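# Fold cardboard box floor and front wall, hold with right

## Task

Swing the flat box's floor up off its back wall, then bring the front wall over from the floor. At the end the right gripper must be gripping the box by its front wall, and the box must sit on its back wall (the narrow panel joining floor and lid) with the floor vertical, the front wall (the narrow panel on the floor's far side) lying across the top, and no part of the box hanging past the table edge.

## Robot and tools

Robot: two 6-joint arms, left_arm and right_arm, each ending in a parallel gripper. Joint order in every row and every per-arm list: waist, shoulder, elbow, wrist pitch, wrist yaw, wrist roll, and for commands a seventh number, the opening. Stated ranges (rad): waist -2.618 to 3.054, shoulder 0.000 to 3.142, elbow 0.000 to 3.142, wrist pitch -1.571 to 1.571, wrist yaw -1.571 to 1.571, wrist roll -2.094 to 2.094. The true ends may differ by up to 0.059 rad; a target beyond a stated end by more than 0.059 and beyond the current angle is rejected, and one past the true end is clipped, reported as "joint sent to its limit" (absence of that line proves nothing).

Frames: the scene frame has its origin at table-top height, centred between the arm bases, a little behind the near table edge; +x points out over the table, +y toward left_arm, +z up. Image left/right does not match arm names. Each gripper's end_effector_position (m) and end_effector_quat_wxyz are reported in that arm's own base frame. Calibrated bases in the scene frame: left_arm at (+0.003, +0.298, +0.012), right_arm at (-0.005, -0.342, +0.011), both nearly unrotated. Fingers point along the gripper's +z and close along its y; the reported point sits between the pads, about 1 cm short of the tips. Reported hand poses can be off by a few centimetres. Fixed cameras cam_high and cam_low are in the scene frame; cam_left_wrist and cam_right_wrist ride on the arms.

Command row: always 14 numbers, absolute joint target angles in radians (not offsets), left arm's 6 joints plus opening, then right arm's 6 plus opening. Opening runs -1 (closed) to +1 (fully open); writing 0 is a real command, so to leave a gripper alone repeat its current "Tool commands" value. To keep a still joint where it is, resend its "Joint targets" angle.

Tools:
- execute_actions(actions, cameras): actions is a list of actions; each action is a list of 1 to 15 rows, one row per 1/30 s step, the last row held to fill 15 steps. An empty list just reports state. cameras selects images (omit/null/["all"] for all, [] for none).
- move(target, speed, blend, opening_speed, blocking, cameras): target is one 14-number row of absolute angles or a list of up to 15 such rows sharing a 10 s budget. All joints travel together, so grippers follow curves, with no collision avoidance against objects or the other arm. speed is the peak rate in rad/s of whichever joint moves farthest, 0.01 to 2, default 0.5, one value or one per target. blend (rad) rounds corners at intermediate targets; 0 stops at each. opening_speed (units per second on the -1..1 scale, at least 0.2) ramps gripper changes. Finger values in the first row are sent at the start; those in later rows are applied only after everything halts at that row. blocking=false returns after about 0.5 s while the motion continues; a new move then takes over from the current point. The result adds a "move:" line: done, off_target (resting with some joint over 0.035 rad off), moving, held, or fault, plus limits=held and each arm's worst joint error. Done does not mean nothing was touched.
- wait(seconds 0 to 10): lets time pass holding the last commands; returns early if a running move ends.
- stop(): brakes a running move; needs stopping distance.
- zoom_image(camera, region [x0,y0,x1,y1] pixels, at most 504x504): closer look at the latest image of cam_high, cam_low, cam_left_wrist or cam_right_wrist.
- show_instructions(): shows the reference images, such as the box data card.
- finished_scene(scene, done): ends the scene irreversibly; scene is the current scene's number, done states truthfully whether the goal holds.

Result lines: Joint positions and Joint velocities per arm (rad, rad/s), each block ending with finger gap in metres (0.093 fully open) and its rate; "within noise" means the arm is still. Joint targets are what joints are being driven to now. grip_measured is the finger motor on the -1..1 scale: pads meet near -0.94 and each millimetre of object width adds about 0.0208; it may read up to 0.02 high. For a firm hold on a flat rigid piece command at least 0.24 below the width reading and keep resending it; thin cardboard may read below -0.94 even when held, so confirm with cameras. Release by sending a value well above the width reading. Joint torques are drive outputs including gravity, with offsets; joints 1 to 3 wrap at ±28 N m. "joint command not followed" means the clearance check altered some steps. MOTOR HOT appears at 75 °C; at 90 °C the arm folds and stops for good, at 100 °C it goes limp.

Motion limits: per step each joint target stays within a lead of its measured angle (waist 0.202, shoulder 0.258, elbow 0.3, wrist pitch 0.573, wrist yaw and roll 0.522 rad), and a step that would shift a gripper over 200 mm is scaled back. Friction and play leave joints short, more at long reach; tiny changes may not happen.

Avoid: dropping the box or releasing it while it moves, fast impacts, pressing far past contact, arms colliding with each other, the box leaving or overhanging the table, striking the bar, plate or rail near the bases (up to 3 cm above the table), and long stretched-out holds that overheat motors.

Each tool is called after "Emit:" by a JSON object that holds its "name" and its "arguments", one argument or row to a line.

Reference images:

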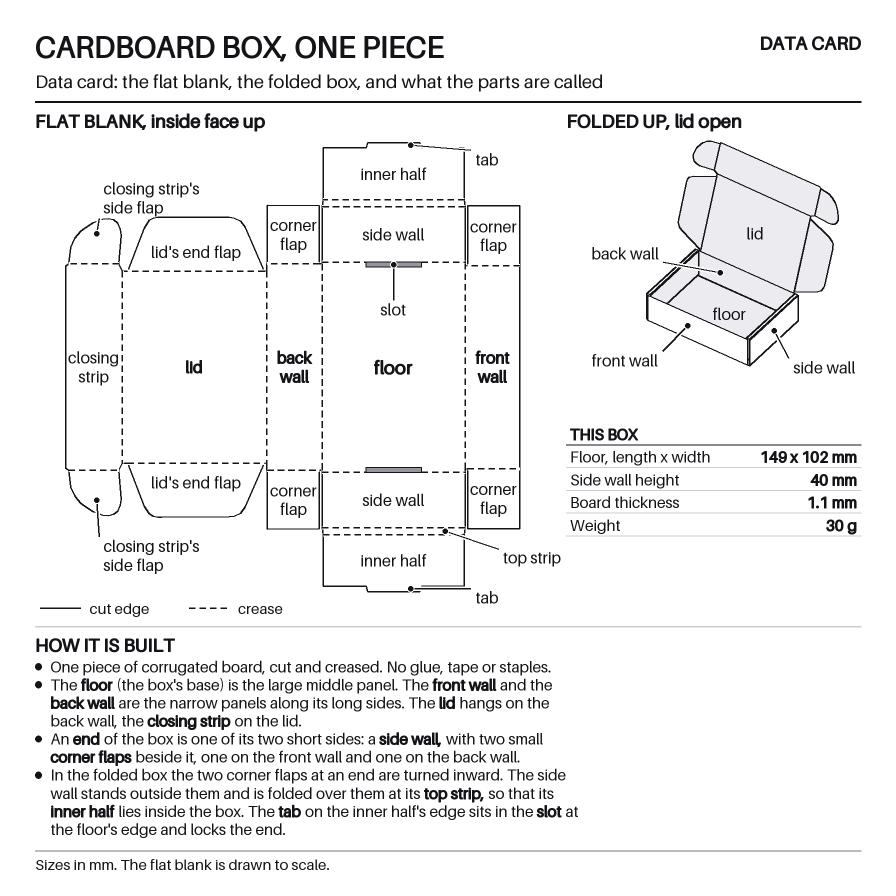

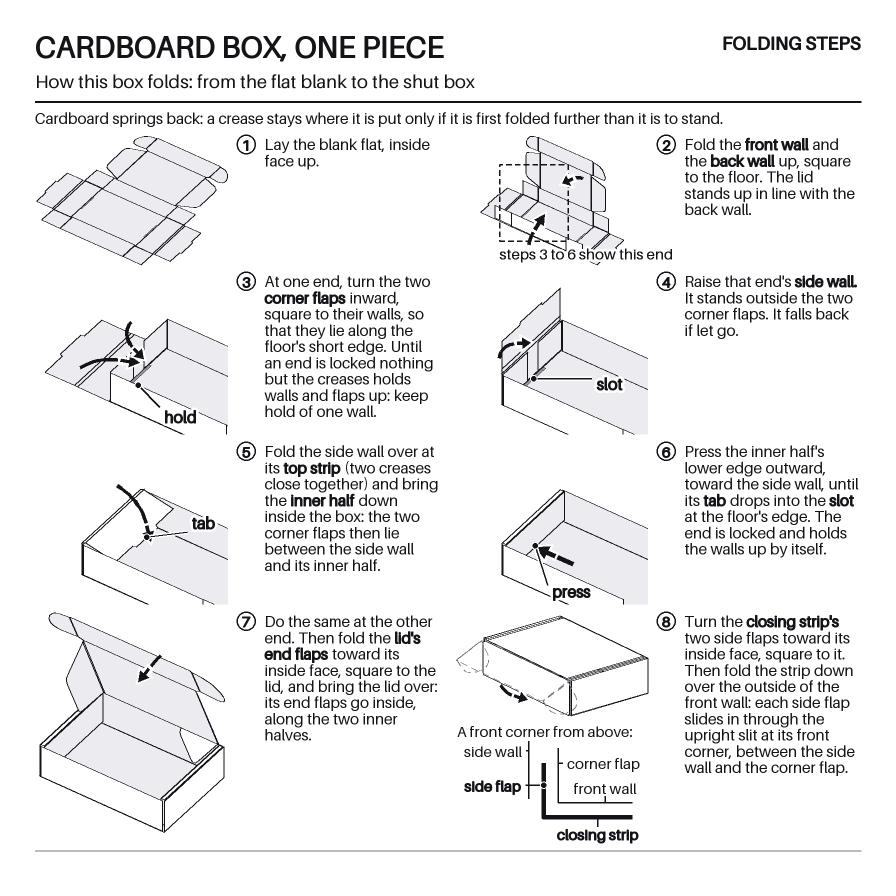

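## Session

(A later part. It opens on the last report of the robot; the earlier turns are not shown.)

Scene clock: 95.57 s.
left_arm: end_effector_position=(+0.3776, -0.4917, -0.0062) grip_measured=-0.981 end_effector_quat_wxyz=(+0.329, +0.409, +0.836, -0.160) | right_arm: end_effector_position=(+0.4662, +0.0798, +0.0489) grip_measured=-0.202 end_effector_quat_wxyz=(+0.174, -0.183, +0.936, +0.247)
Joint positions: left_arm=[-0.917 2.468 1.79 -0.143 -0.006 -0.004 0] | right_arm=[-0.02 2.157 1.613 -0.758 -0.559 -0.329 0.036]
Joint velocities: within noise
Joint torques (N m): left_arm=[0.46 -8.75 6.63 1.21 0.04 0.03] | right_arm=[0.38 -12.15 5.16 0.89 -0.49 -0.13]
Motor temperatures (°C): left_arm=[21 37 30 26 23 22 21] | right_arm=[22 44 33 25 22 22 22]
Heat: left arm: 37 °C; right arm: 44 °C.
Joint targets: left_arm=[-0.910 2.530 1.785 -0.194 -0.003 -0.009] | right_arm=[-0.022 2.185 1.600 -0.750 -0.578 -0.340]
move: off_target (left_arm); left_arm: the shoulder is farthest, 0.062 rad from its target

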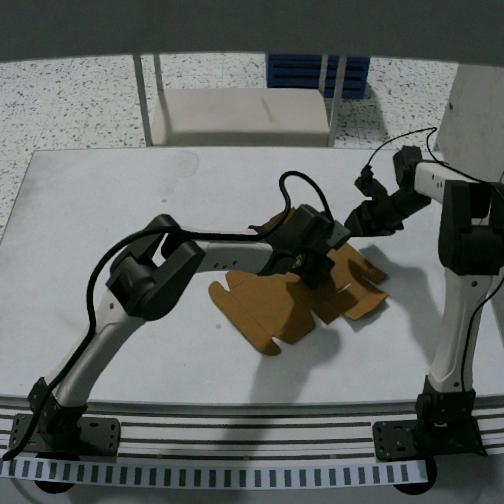

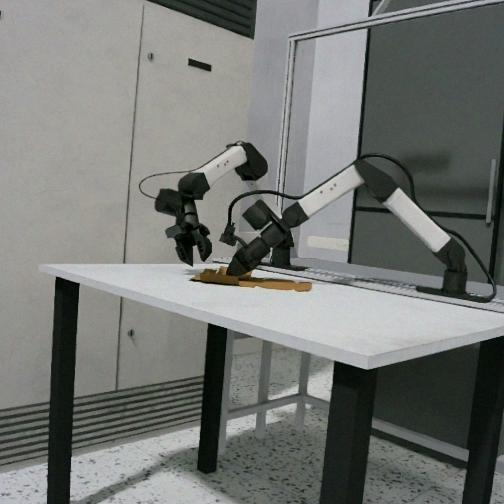

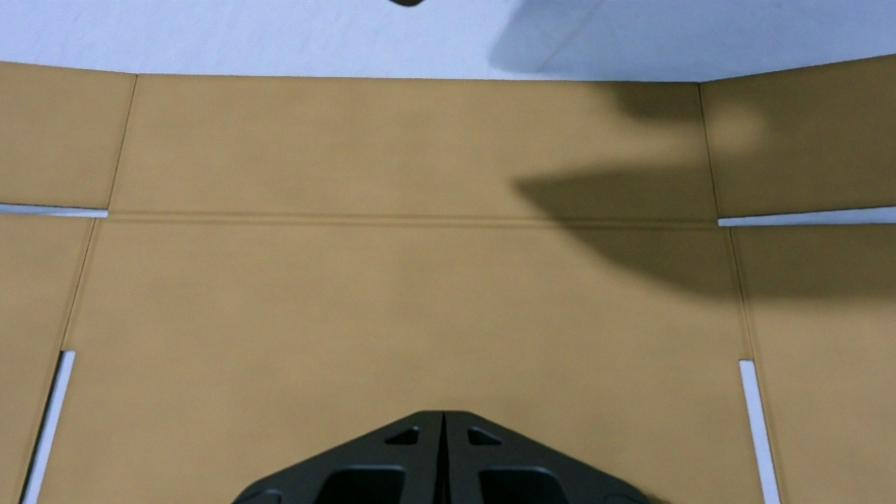

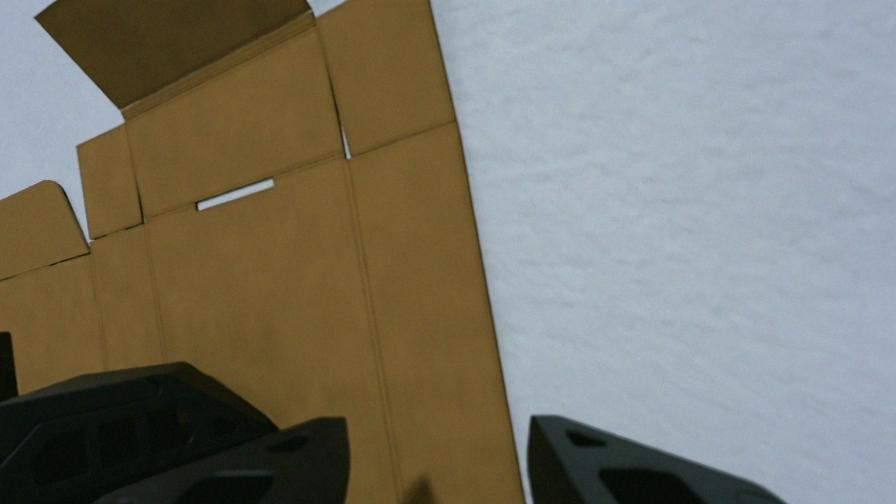

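Emit:
{"name": "move", "arguments": {
  "target": [-0.91,2.57,1.785,-0.195,0,0,-1,-0.049,2.245,1.636,-0.745,-0.583,-0.34,-0.2],
  "speed": 0.12
}}

Scene clock: 98.27 s.
left_arm: end_effector_position=(+0.3832, -0.4986, -0.0071) grip_measured=-0.981 end_effector_quat_wxyz=(+0.344, +0.406, +0.830, -0.167) | right_arm: end_effector_position=(+0.4648, +0.0673, +0.0228) grip_measured=-0.202 end_effector_quat_wxyz=(+0.153, -0.164, +0.942, +0.251)
Joint positions: left_arm=[-0.917 2.491 1.804 -0.099 -0.007 -0.004 0] | right_arm=[-0.048 2.217 1.613 -0.751 -0.56 -0.33 0.036]
Joint velocities: within noise
Joint torques (N m): left_arm=[0.44 -7.45 5.55 0.82 0.03 0.1] | right_arm=[0.39 -12.42 7.79 0.78 -0.53 -0.13]
Motor temperatures (°C): left_arm=[21 37 30 26 23 22 21] | right_arm=[22 45 33 25 22 22 22]
Heat: left arm: 37 °C; right arm: 45 °C.
Joint targets: left_arm=[-0.910 2.570 1.785 -0.195 -0.002 0.000] | right_arm=[-0.049 2.246 1.636 -0.745 -0.582 -0.341]
move: off_target (left_arm); left_arm: the wrist pitch is farthest, 0.096 rad from its target

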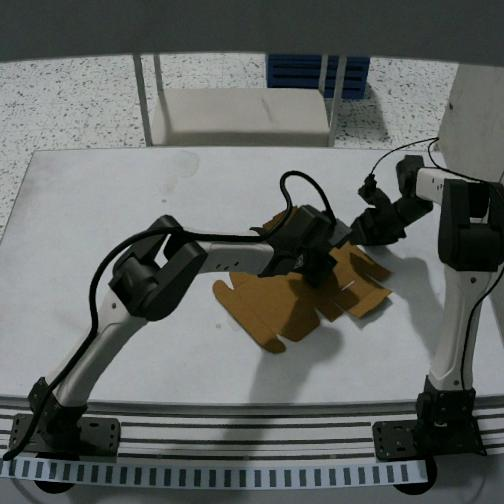

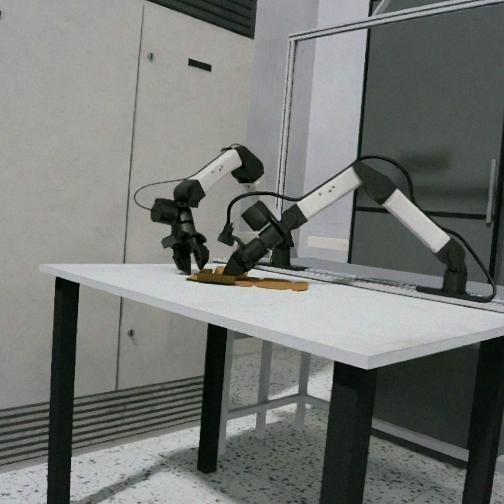

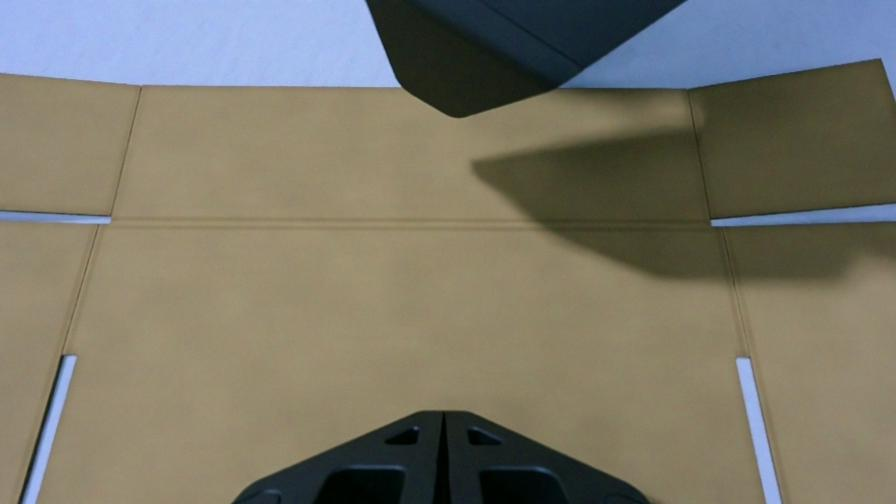

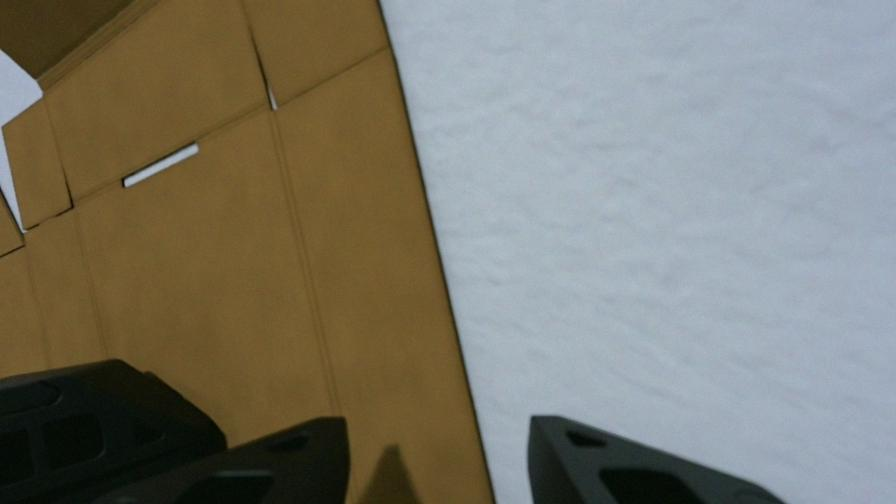

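Emit:
{"name": "move", "arguments": {
  "target": [-0.91,2.58,1.785,-0.195,0,0,-1,-0.049,2.29,1.636,-0.745,-0.583,-0.34,-0.2],
  "speed": 0.1,
  "cameras": ["cam_right_wrist"]
}}

Emit:
{"name": "move", "arguments": {
  "target": [-0.91,2.58,1.785,-0.195,0,0,-1,0.0135,2.215,1.484,-0.634,-0.570,-0.34,-0.2],
  "speed": 0.1
}}

Scene clock: 100.33 s.
left_arm: end_effector_position=(+0.3845, -0.5002, -0.0073) grip_measured=-0.981 end_effector_quat_wxyz=(+0.348, +0.405, +0.828, -0.169) | right_arm: end_effector_position=(+0.4674, +0.0680, +0.0215) grip_measured=-0.202 end_effector_quat_wxyz=(+0.155, -0.162, +0.939, +0.263)
Joint positions: left_arm=[-0.917 2.496 1.804 -0.083 -0.007 -0.004 0] | right_arm=[-0.054 2.233 1.624 -0.748 -0.586 -0.33 0.036]
Joint velocities: within noise
Joint torques (N m): left_arm=[0.49 -6.91 5.5 0.69 0.05 0.11] | right_arm=[1.03 -9.63 6.94 0.75 -0.3 -0.12]
Motor temperatures (°C): left_arm=[21 36 30 26 23 22 21] | right_arm=[22 44 33 25 23 22 22]
Heat: left arm: 36 °C; right arm: 44 °C.
Joint targets: left_arm=[-0.910 2.580 1.785 -0.195 0.000 0.000] | right_arm=[-0.049 2.289 1.636 -0.745 -0.584 -0.340]
move: off_target (left_arm, right_arm); left_arm: the wrist pitch is farthest, 0.112 rad from its target; right_arm: the shoulder is farthest, 0.057 rad from its target
Images, in order (width x height): cam_right_wrist 896x504.

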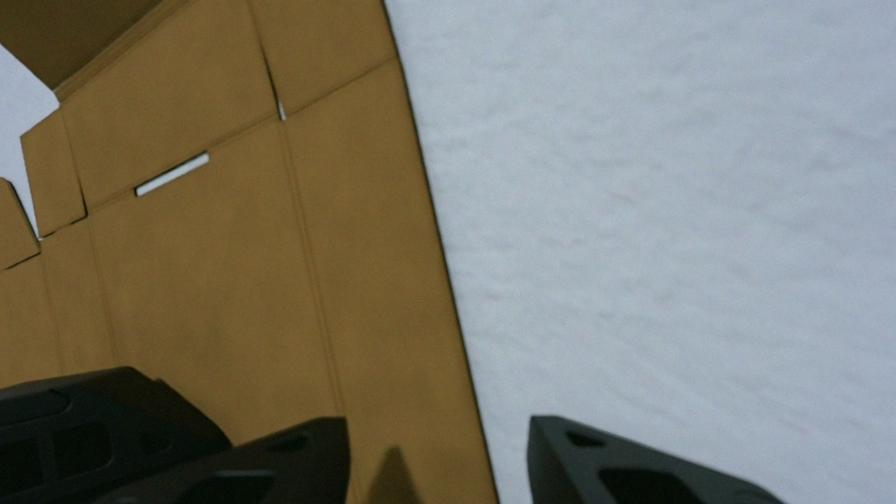

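Scene clock: 102.20 s.
left_arm: end_effector_position=(+0.3845, -0.5002, -0.0073) grip_measured=-0.981 end_effector_quat_wxyz=(+0.348, +0.405, +0.828, -0.169) | right_arm: end_effector_position=(+0.4678, +0.0796, +0.0212) grip_measured=-0.202 end_effector_quat_wxyz=(+0.189, -0.184, +0.930, +0.257)
Joint positions: left_arm=[-0.917 2.496 1.804 -0.083 -0.007 -0.004 0] | right_arm=[-0.029 2.188 1.529 -0.618 -0.588 -0.332 0.036]
Joint velocities: within noise
Joint torques (N m): left_arm=[0.46 -6.91 5.55 0.68 0.06 0.12] | right_arm=[4.6 -12.29 2.56 0.69 -0.11 -0.11]
Motor temperatures (°C): left_arm=[21 36 30 25 23 22 21] | right_arm=[22 45 33 25 22 22 22]
Heat: left arm: 36 °C; right arm: 45 °C.
Joint targets: left_arm=[-0.910 2.580 1.785 -0.195 0.000 0.000] | right_arm=[0.014 2.215 1.484 -0.634 -0.569 -0.340]
move: off_target (left_arm, right_arm); left_arm: the wrist pitch is farthest, 0.112 rad from its target; right_arm: the elbow is farthest, 0.045 rad from its target

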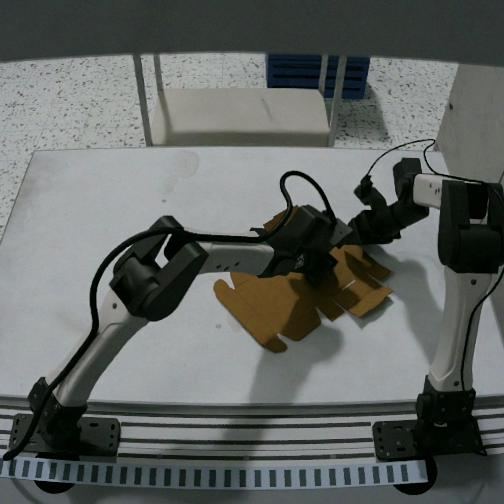

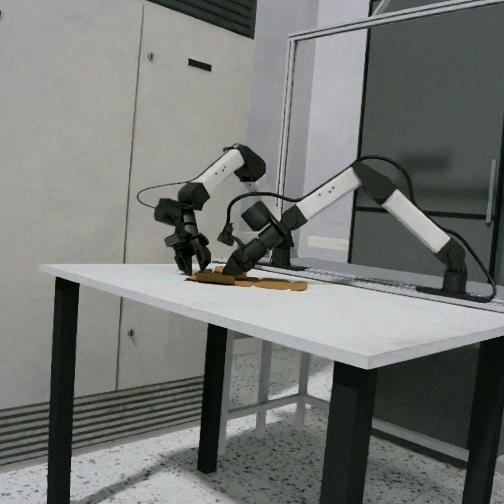

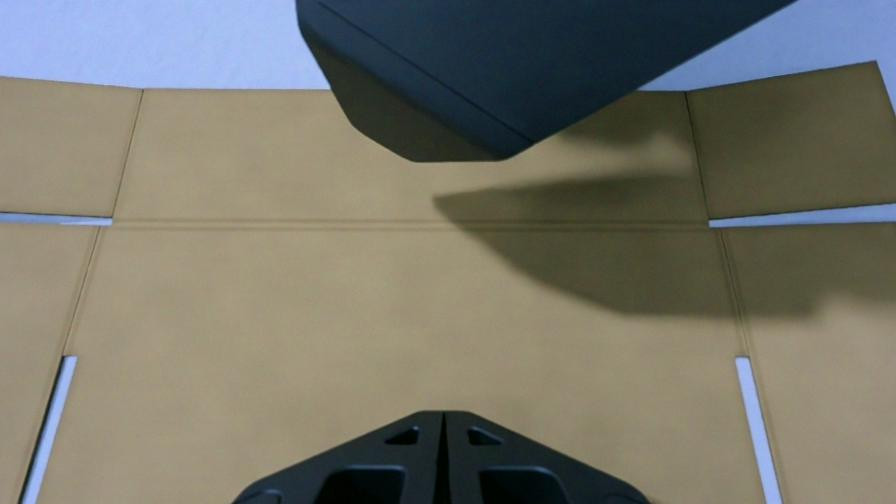

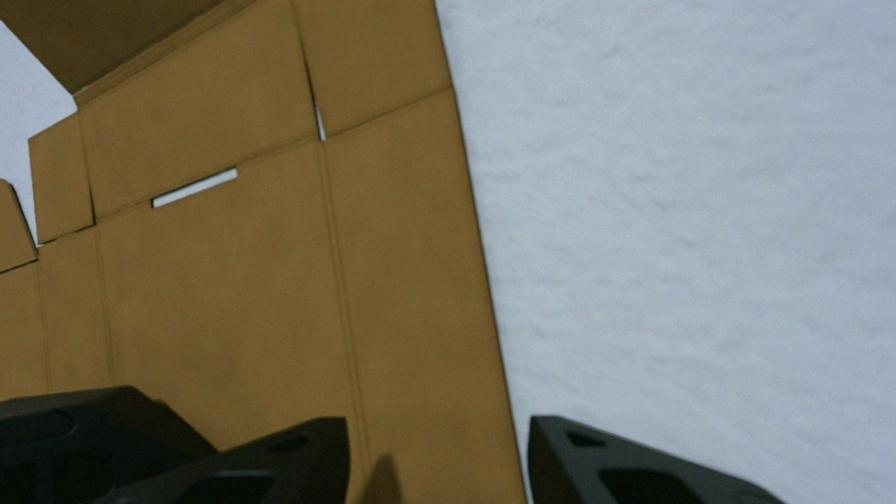

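Emit:
{"name": "move", "arguments": {
  "target": [-0.91,2.58,1.785,-0.195,0,0,-1,0.05,2.155,1.43,-0.59,-0.565,-0.34,-0.2],
  "speed": 0.1
}}

Scene clock: 103.97 s.
left_arm: end_effector_position=(+0.3845, -0.5002, -0.0073) grip_measured=-0.981 end_effector_quat_wxyz=(+0.348, +0.405, +0.828, -0.169) | right_arm: end_effector_position=(+0.4669, +0.0827, +0.0214) grip_measured=-0.201 end_effector_quat_wxyz=(+0.208, -0.204, +0.929, +0.229)
Joint positions: left_arm=[-0.917 2.496 1.804 -0.083 -0.007 -0.004 0] | right_arm=[-0.008 2.15 1.471 -0.549 -0.539 -0.344 0.036]
Joint velocities: within noise
Joint torques (N m): left_arm=[0.47 -6.97 5.45 0.69 0.07 0.12] | right_arm=[5.96 -14.16 2.95 0.51 -0.55 -0.08]
Motor temperatures (°C): left_arm=[21 36 30 25 23 22 21] | right_arm=[22 45 33 25 22 22 22]
Heat: left arm: 36 °C; right arm: 45 °C.
Joint targets: left_arm=[-0.910 2.580 1.785 -0.195 0.000 0.000] | right_arm=[0.050 2.155 1.431 -0.590 -0.565 -0.350]
move: off_target (left_arm, right_arm); left_arm: the wrist pitch is farthest, 0.112 rad from its target; right_arm: the waist is farthest, 0.058 rad from its target

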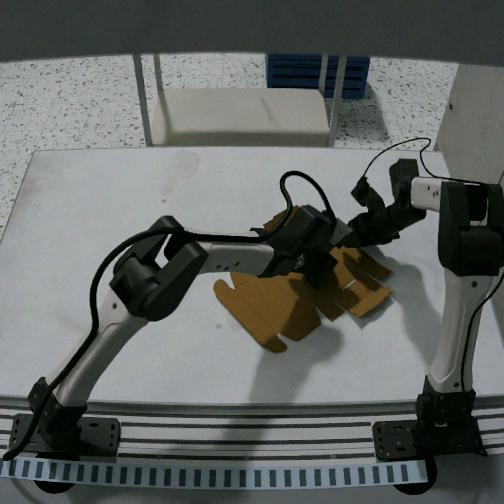

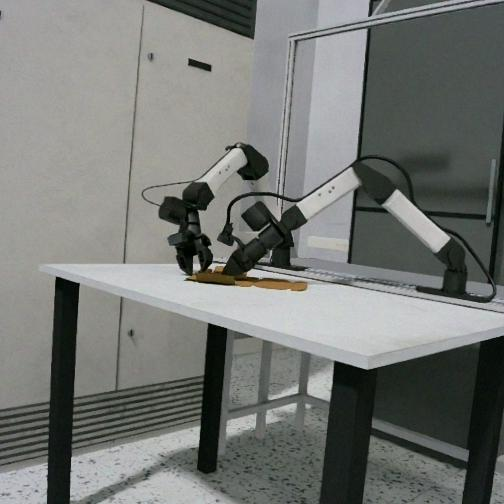

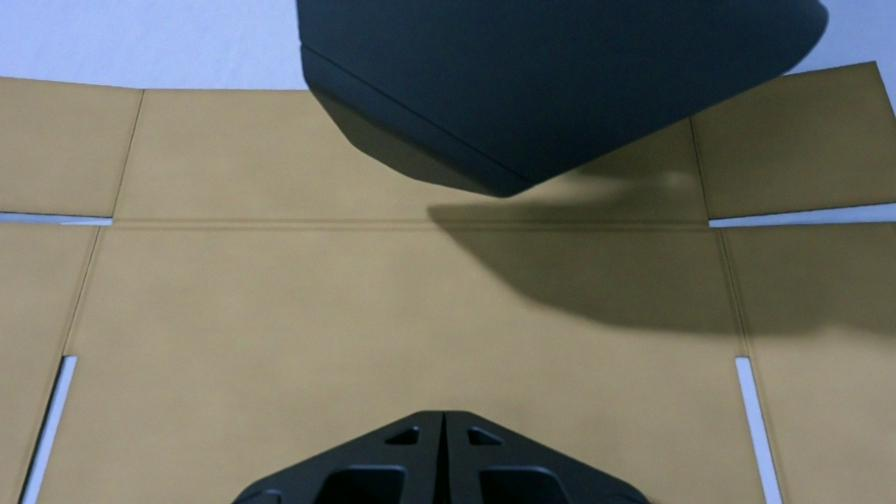

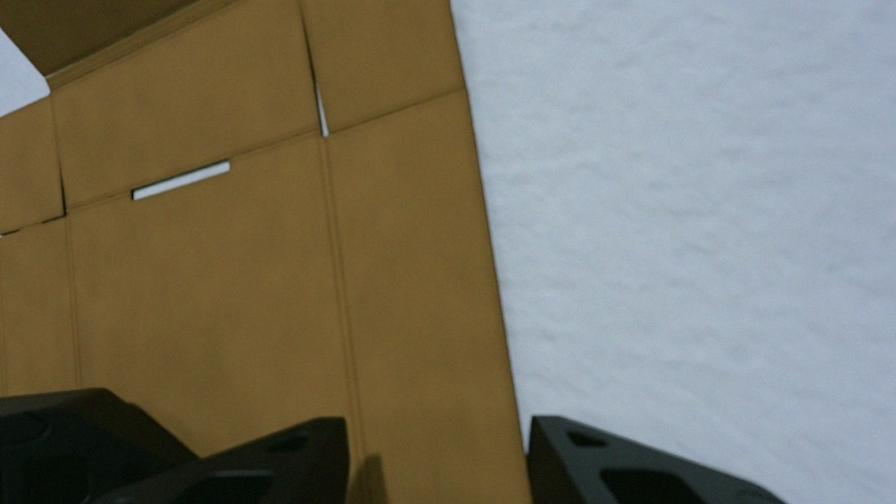

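Emit:
{"name": "move", "arguments": {
  "target": [-0.91,2.58,1.785,-0.195,0,0,-1,0.10,2.14,1.41,-0.57,-0.565,-0.34,-0.2],
  "speed": 0.1
}}

Scene clock: 105.83 s.
left_arm: end_effector_position=(+0.3858, -0.4991, -0.0073) grip_measured=-0.981 end_effector_quat_wxyz=(+0.349, +0.404, +0.829, -0.167) | right_arm: end_effector_position=(+0.4730, +0.0914, +0.0210) grip_measured=-0.200 end_effector_quat_wxyz=(+0.226, -0.222, +0.926, +0.204)
Joint positions: left_arm=[-0.916 2.496 1.804 -0.083 -0.012 -0.004 0] | right_arm=[0.026 2.139 1.449 -0.484 -0.49 -0.344 0.036]
Joint velocities: within noise
Joint torques (N m): left_arm=[0.44 -6.94 5.6 0.69 0.06 0.12] | right_arm=[7.46 -14.53 3 0.19 -1.02 0.01]
Motor temperatures (°C): left_arm=[21 36 30 25 23 22 21] | right_arm=[22 45 33 25 23 22 22]
Heat: left arm: 36 °C; right arm: 45 °C.
Joint targets: left_arm=[-0.908 2.580 1.785 -0.195 -0.005 0.000] | right_arm=[0.099 2.140 1.409 -0.563 -0.565 -0.340]
move: off_target (left_arm, right_arm); left_arm: the wrist pitch is farthest, 0.112 rad from its target; right_arm: the wrist pitch is farthest, 0.086 rad from its target

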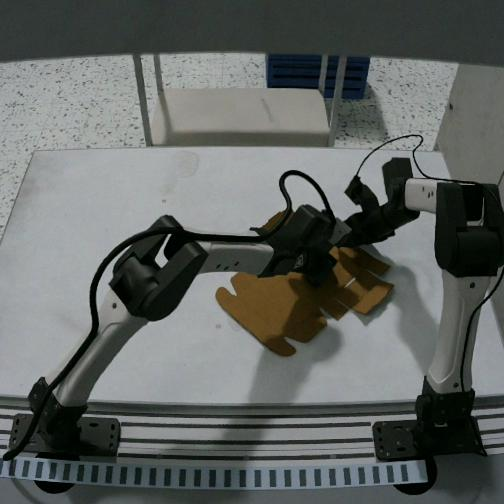

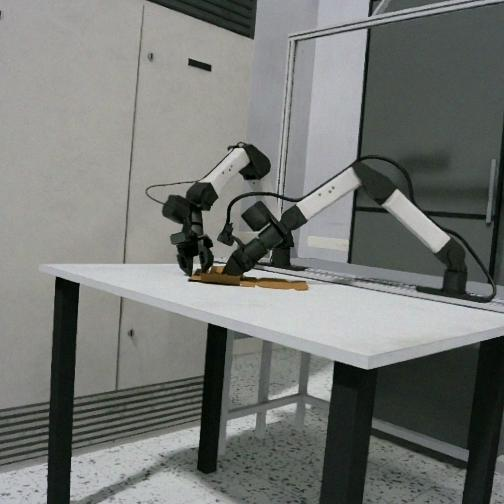

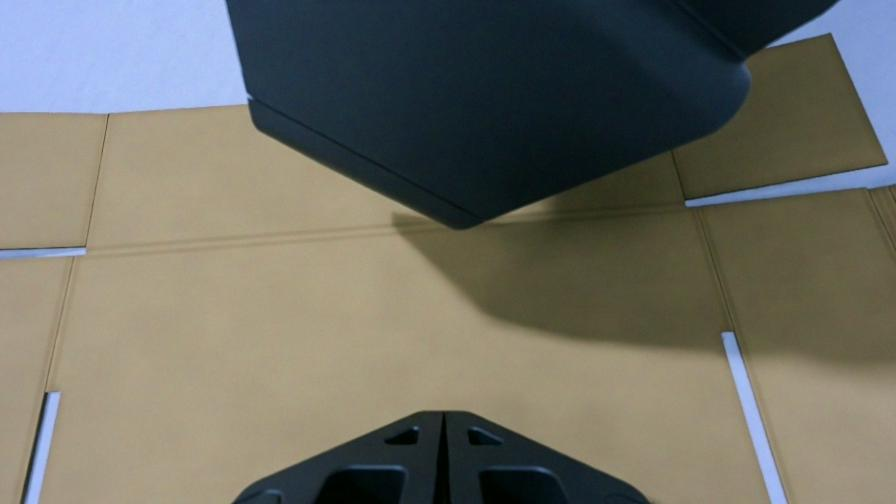

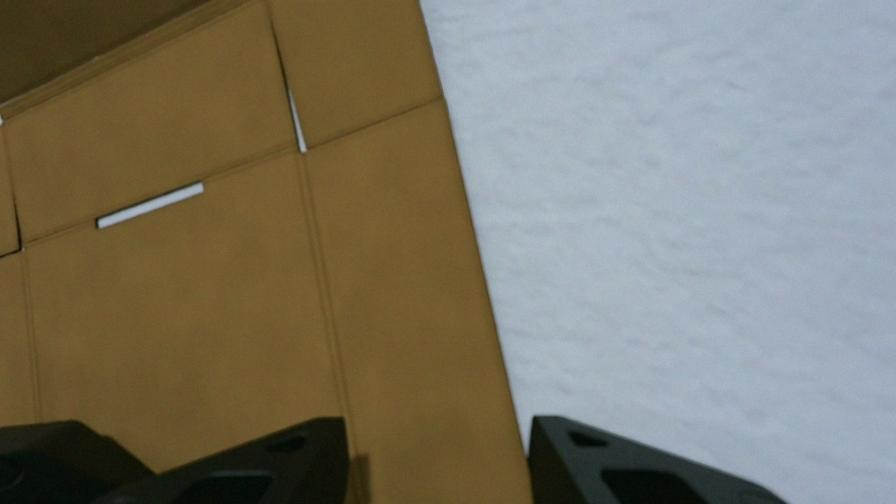

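Emit:
{"name": "move", "arguments": {
  "target": [
    [-0.91,2.58,1.785,-0.195,0,0,-1,-0.03,2.05,1.45,-0.53,-0.56,-0.34,-0.2],
    [-0.91,2.58,1.785,-0.195,0,0,-1,-0.0824,2.52,2.255,-1.354,-0.786,-0.513,-0.2]
  ],
  "speed": 0.4,
  "blend": 0.1
}}

Scene clock: 113.83 s.
left_arm: end_effector_position=(+0.3860, -0.4994, -0.0070) grip_measured=-0.981 end_effector_quat_wxyz=(+0.350, +0.404, +0.828, -0.167) | right_arm: end_effector_position=(+0.4854, +0.0778, +0.0745) grip_measured=-0.200 end_effector_quat_wxyz=(+0.097, -0.187, +0.909, +0.360)
Joint positions: left_arm=[-0.916 2.496 1.804 -0.082 -0.012 -0.004 0] | right_arm=[-0.08 2.486 2.228 -1.333 -0.763 -0.493 0.036]
Joint velocities: within noise
Joint torques (N m): left_arm=[0.29 -7.01 5.56 0.68 0.1 0.11] | right_arm=[0.38 -13.97 8.03 -0.08 -0.68 -0.14]
Motor temperatures (°C): left_arm=[21 36 29 25 23 22 21] | right_arm=[23 45 33 24 23 22 21]
Heat: left arm: 36 °C; right arm: 45 °C.
Joint targets: left_arm=[-0.910 2.580 1.785 -0.195 0.000 0.000] | right_arm=[-0.082 2.519 2.255 -1.360 -0.785 -0.504]
move: off_target (left_arm); blend cut to 0.0647 rad at target 1; left_arm: the wrist pitch is farthest, 0.113 rad from its target

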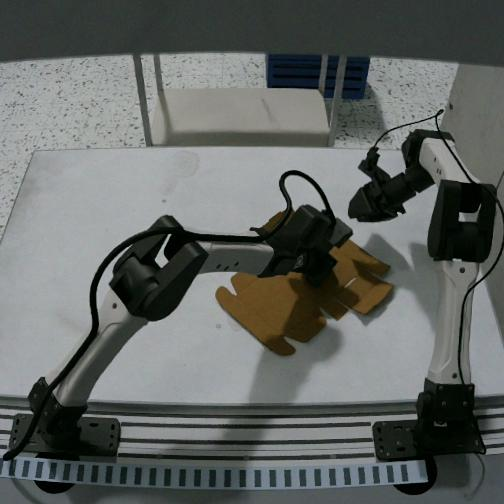

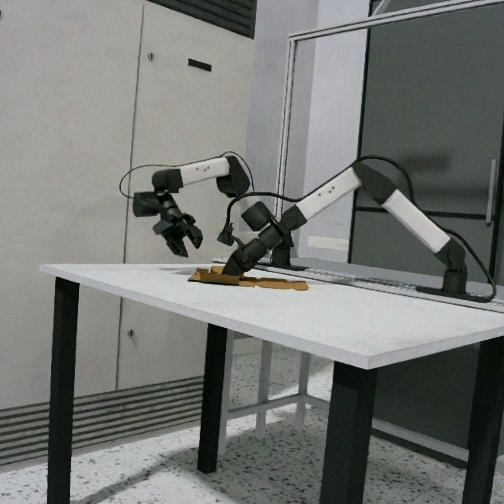

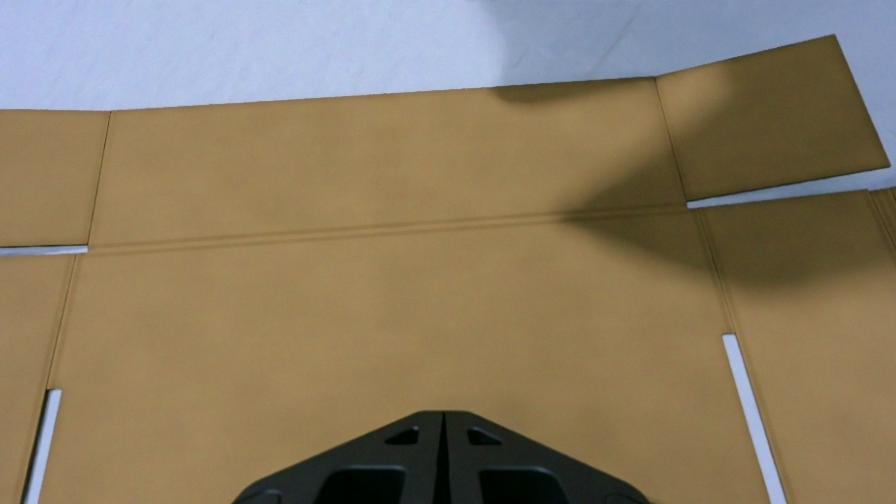

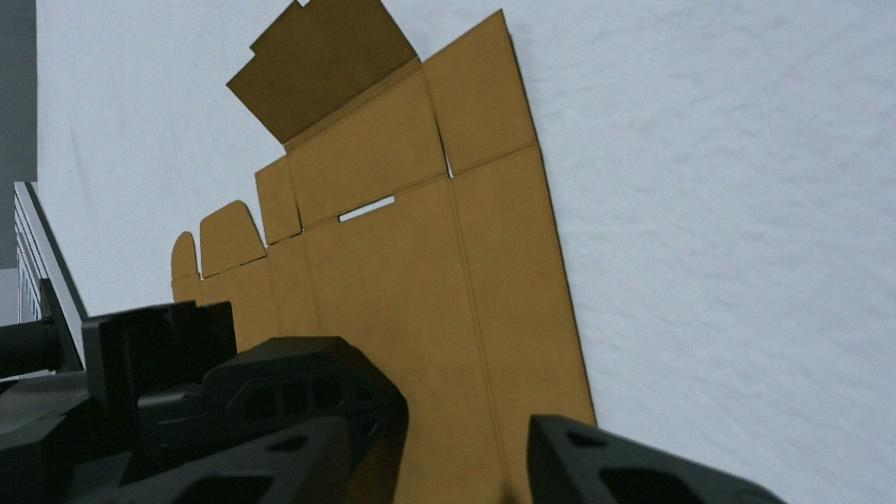

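Emit:
{"name": "move", "arguments": {
  "target": [-0.91,2.58,1.785,-0.195,0,0,-1,-0.0824,2.60,2.255,-1.354,-0.786,-0.513,-0.2],
  "speed": 0.2,
  "cameras": ["cam_right_wrist"]
}}

Scene clock: 116.07 s.
left_arm: end_effector_position=(+0.3860, -0.4994, -0.0070) grip_measured=-0.981 end_effector_quat_wxyz=(+0.350, +0.404, +0.828, -0.167) | right_arm: end_effector_position=(+0.4812, +0.0785, +0.0368) grip_measured=-0.200 end_effector_quat_wxyz=(+0.061, -0.175, +0.910, +0.371)
Joint positions: left_arm=[-0.916 2.496 1.804 -0.082 -0.012 -0.004 0] | right_arm=[-0.08 2.572 2.233 -1.334 -0.766 -0.501 0.036]
Joint velocities: within noise
Joint torques (N m): left_arm=[0.4 -6.94 5.56 0.68 0.09 0.13] | right_arm=[0.32 -14.8 7.46 -0.17 -0.6 -0.17]
Motor temperatures (°C): left_arm=[21 36 29 25 23 22 21] | right_arm=[22 46 33 24 23 22 21]
Heat: left arm: 36 °C; right arm: 46 °C.
Joint targets: left_arm=[-0.910 2.580 1.785 -0.195 0.000 0.000] | right_arm=[-0.082 2.601 2.255 -1.354 -0.787 -0.512]
move: off_target (left_arm); left_arm: the wrist pitch is farthest, 0.113 rad from its target
Images, in order (width x height): cam_right_wrist 896x504.

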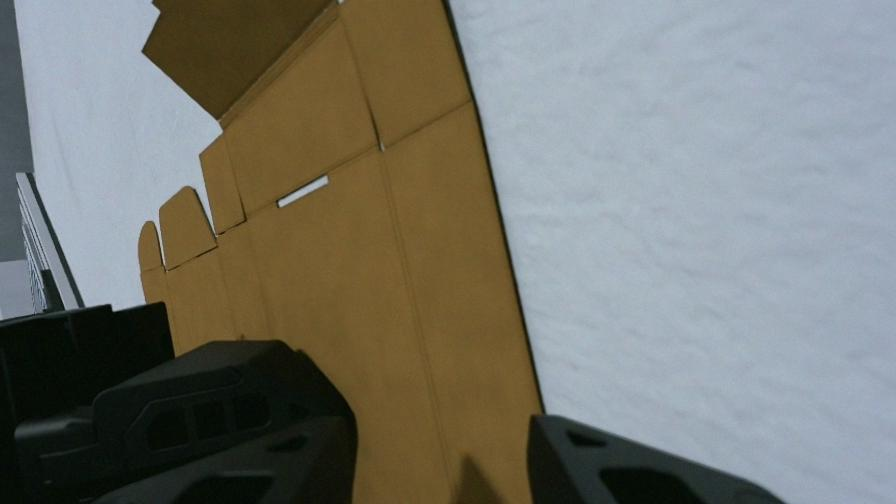

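Emit:
{"name": "move", "arguments": {
  "target": [-0.91,2.58,1.785,-0.195,0,0,-1,-0.0824,2.63,2.216,-1.304,-0.786,-0.513,-0.2],
  "speed": 0.12,
  "cameras": ["cam_right_wrist"]
}}

Scene clock: 118.23 s.
left_arm: end_effector_position=(+0.3860, -0.4994, -0.0070) grip_measured=-0.981 end_effector_quat_wxyz=(+0.350, +0.404, +0.828, -0.167) | right_arm: end_effector_position=(+0.4853, +0.0781, +0.0243) grip_measured=-0.200 end_effector_quat_wxyz=(+0.064, -0.177, +0.910, +0.370)
Joint positions: left_arm=[-0.916 2.496 1.804 -0.082 -0.012 -0.004 0] | right_arm=[-0.08 2.598 2.233 -1.302 -0.766 -0.502 0.036]
Joint velocities: within noise
Joint torques (N m): left_arm=[0.35 -6.91 5.59 0.68 0.11 0.12] | right_arm=[0.34 -14.53 4.46 0.06 -0.62 -0.14]
Motor temperatures (°C): left_arm=[21 36 29 25 23 22 21] | right_arm=[22 46 33 24 23 22 21]
Heat: left arm: 36 °C; right arm: 46 °C.
Joint targets: left_arm=[-0.910 2.580 1.785 -0.195 0.000 0.000] | right_arm=[-0.082 2.630 2.216 -1.303 -0.786 -0.513]
move: off_target (left_arm); left_arm: the wrist pitch is farthest, 0.113 rad from its target
Images, in order (width x height): cam_right_wrist 896x504.

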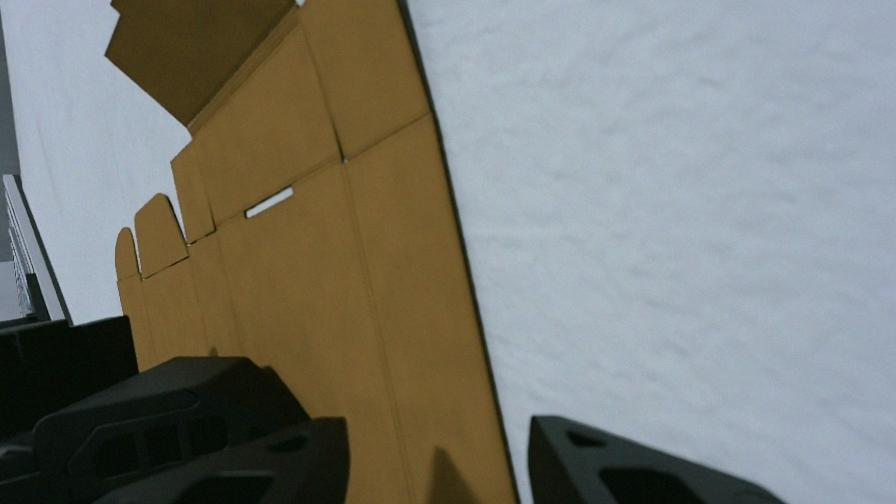

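Emit:
{"name": "move", "arguments": {
  "target": [
    [-0.91,2.58,1.785,-0.195,0,0,-1,-0.0824,2.66,2.216,-1.304,-0.786,-0.513,-0.2],
    [-0.91,2.58,1.785,-0.195,0,0,-1,-0.01,2.50,1.93,-1.105,-0.79,-0.5,-0.2]
  ],
  "speed": 0.12
}}

Scene clock: 121.80 s.
left_arm: end_effector_position=(+0.3860, -0.4994, -0.0070) grip_measured=-0.981 end_effector_quat_wxyz=(+0.350, +0.404, +0.828, -0.167) | right_arm: end_effector_position=(+0.4771, +0.0949, +0.0234) grip_measured=-0.200 end_effector_quat_wxyz=(+0.110, -0.207, +0.895, +0.379)
Joint positions: left_arm=[-0.916 2.496 1.804 -0.082 -0.012 -0.004 0] | right_arm=[-0.057 2.473 1.978 -1.078 -0.81 -0.513 0.036]
Joint velocities: within noise
Joint torques (N m): left_arm=[0.31 -6.94 5.55 0.68 0.11 0.12] | right_arm=[4.96 -14.56 2.09 0.05 -0.23 -0.02]
Motor temperatures (°C): left_arm=[21 36 29 25 23 22 21] | right_arm=[22 47 33 24 23 22 21]
Heat: left arm: 36 °C; right arm: 47 °C.
Joint targets: left_arm=[-0.910 2.580 1.785 -0.195 0.000 0.000] | right_arm=[-0.010 2.499 1.930 -1.098 -0.791 -0.510]
move: off_target (left_arm, right_arm); left_arm: the wrist pitch is farthest, 0.113 rad from its target; right_arm: the elbow is farthest, 0.048 rad from its target

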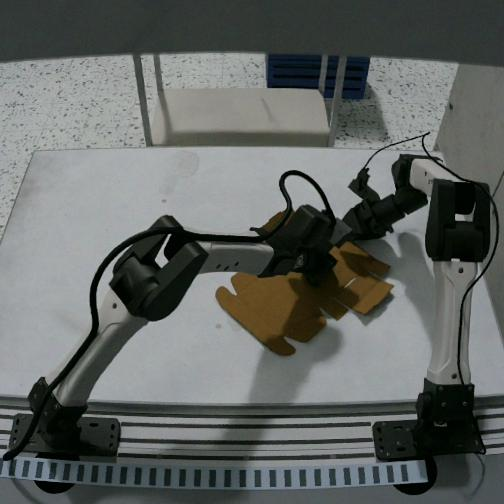

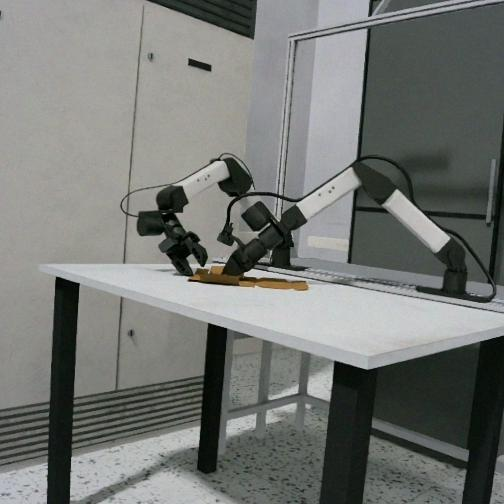

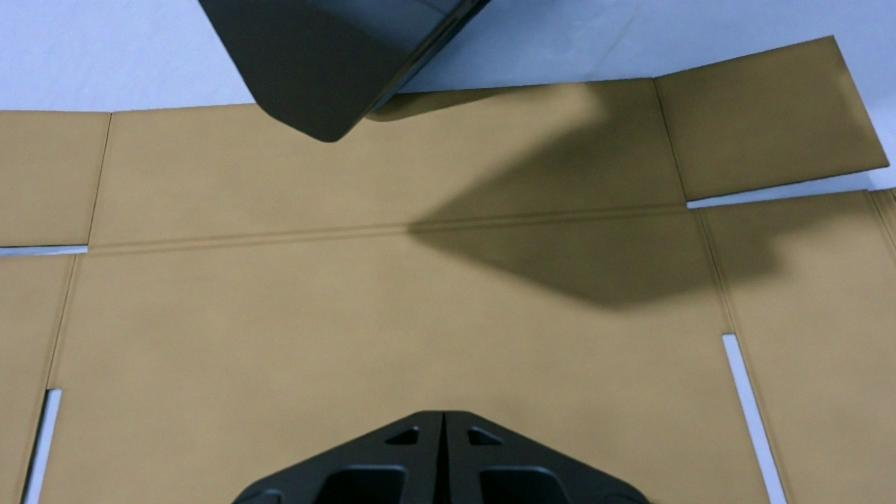

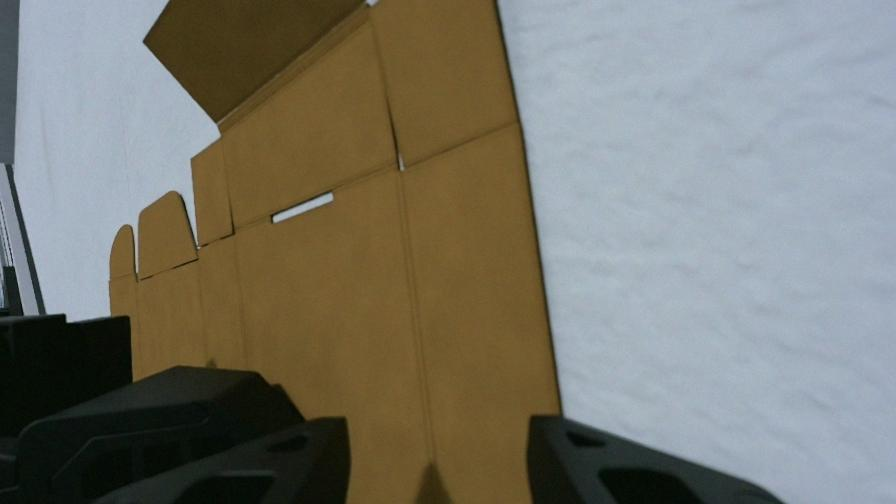

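Emit:
{"name": "move", "arguments": {
  "target": [-0.91,2.58,1.785,-0.195,0,0,-1,0.04,2.44,1.82,-1.02,-0.79,-0.5,-0.2],
  "speed": 0.12
}}

Scene clock: 124.83 s.
left_arm: end_effector_position=(+0.3860, -0.4994, -0.0070) grip_measured=-0.981 end_effector_quat_wxyz=(+0.350, +0.404, +0.828, -0.167) | right_arm: end_effector_position=(+0.4718, +0.1060, +0.0227) grip_measured=-0.200 end_effector_quat_wxyz=(+0.128, -0.230, +0.892, +0.367)
Joint positions: left_arm=[-0.916 2.496 1.804 -0.082 -0.012 -0.004 0] | right_arm=[-0.031 2.414 1.871 -0.974 -0.798 -0.513 0.036]
Joint velocities: within noise
Joint torques (N m): left_arm=[0.31 -6.97 5.49 0.67 0.09 0.12] | right_arm=[7.2 -13.98 1.89 -0.12 -0.34 0.07]
Motor temperatures (°C): left_arm=[21 35 29 25 23 22 21] | right_arm=[23 48 33 24 23 22 21]
Heat: left arm: 35 °C; right arm: 48 °C.
Joint targets: left_arm=[-0.910 2.580 1.785 -0.195 0.000 0.000] | right_arm=[0.040 2.440 1.820 -1.019 -0.789 -0.500]
move: off_target (left_arm, right_arm); left_arm: the wrist pitch is farthest, 0.113 rad from its target; right_arm: the waist is farthest, 0.071 rad from its target

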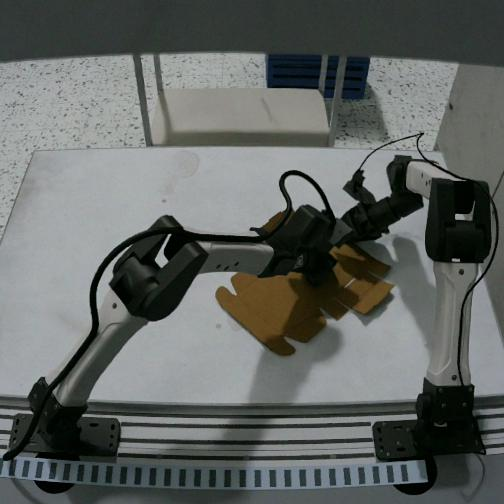

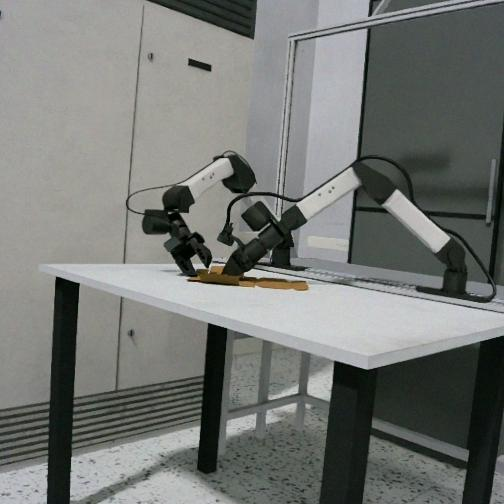

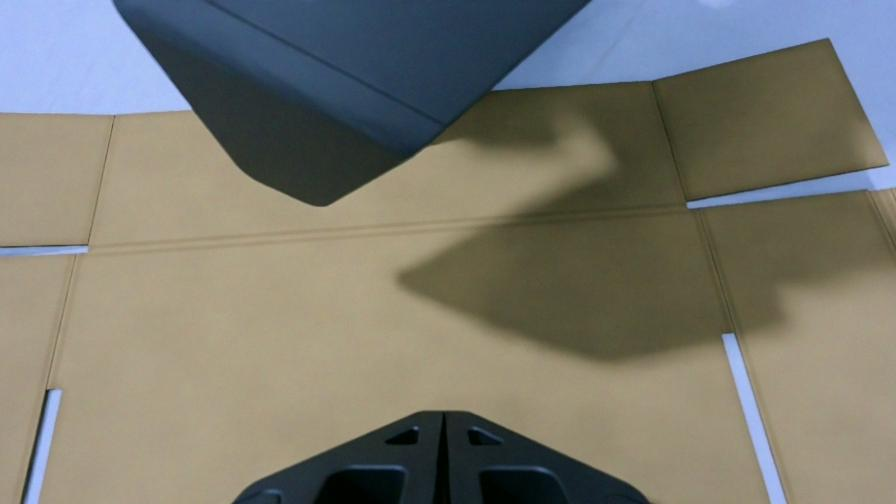

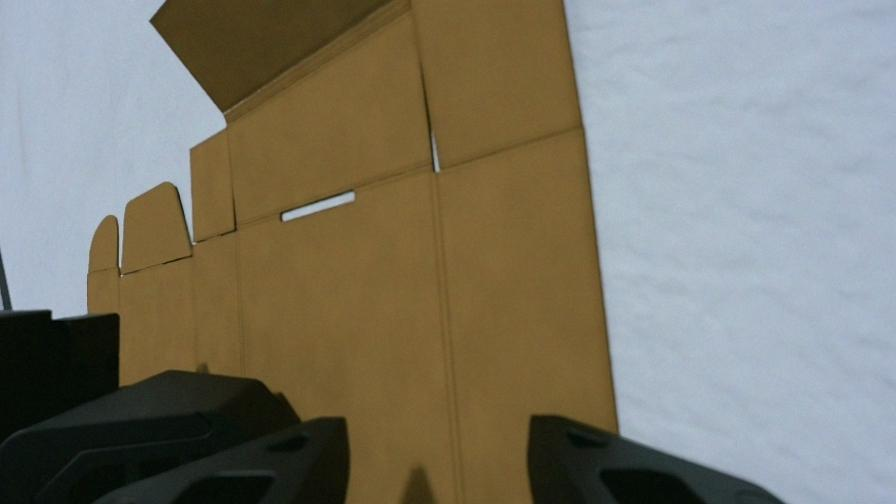

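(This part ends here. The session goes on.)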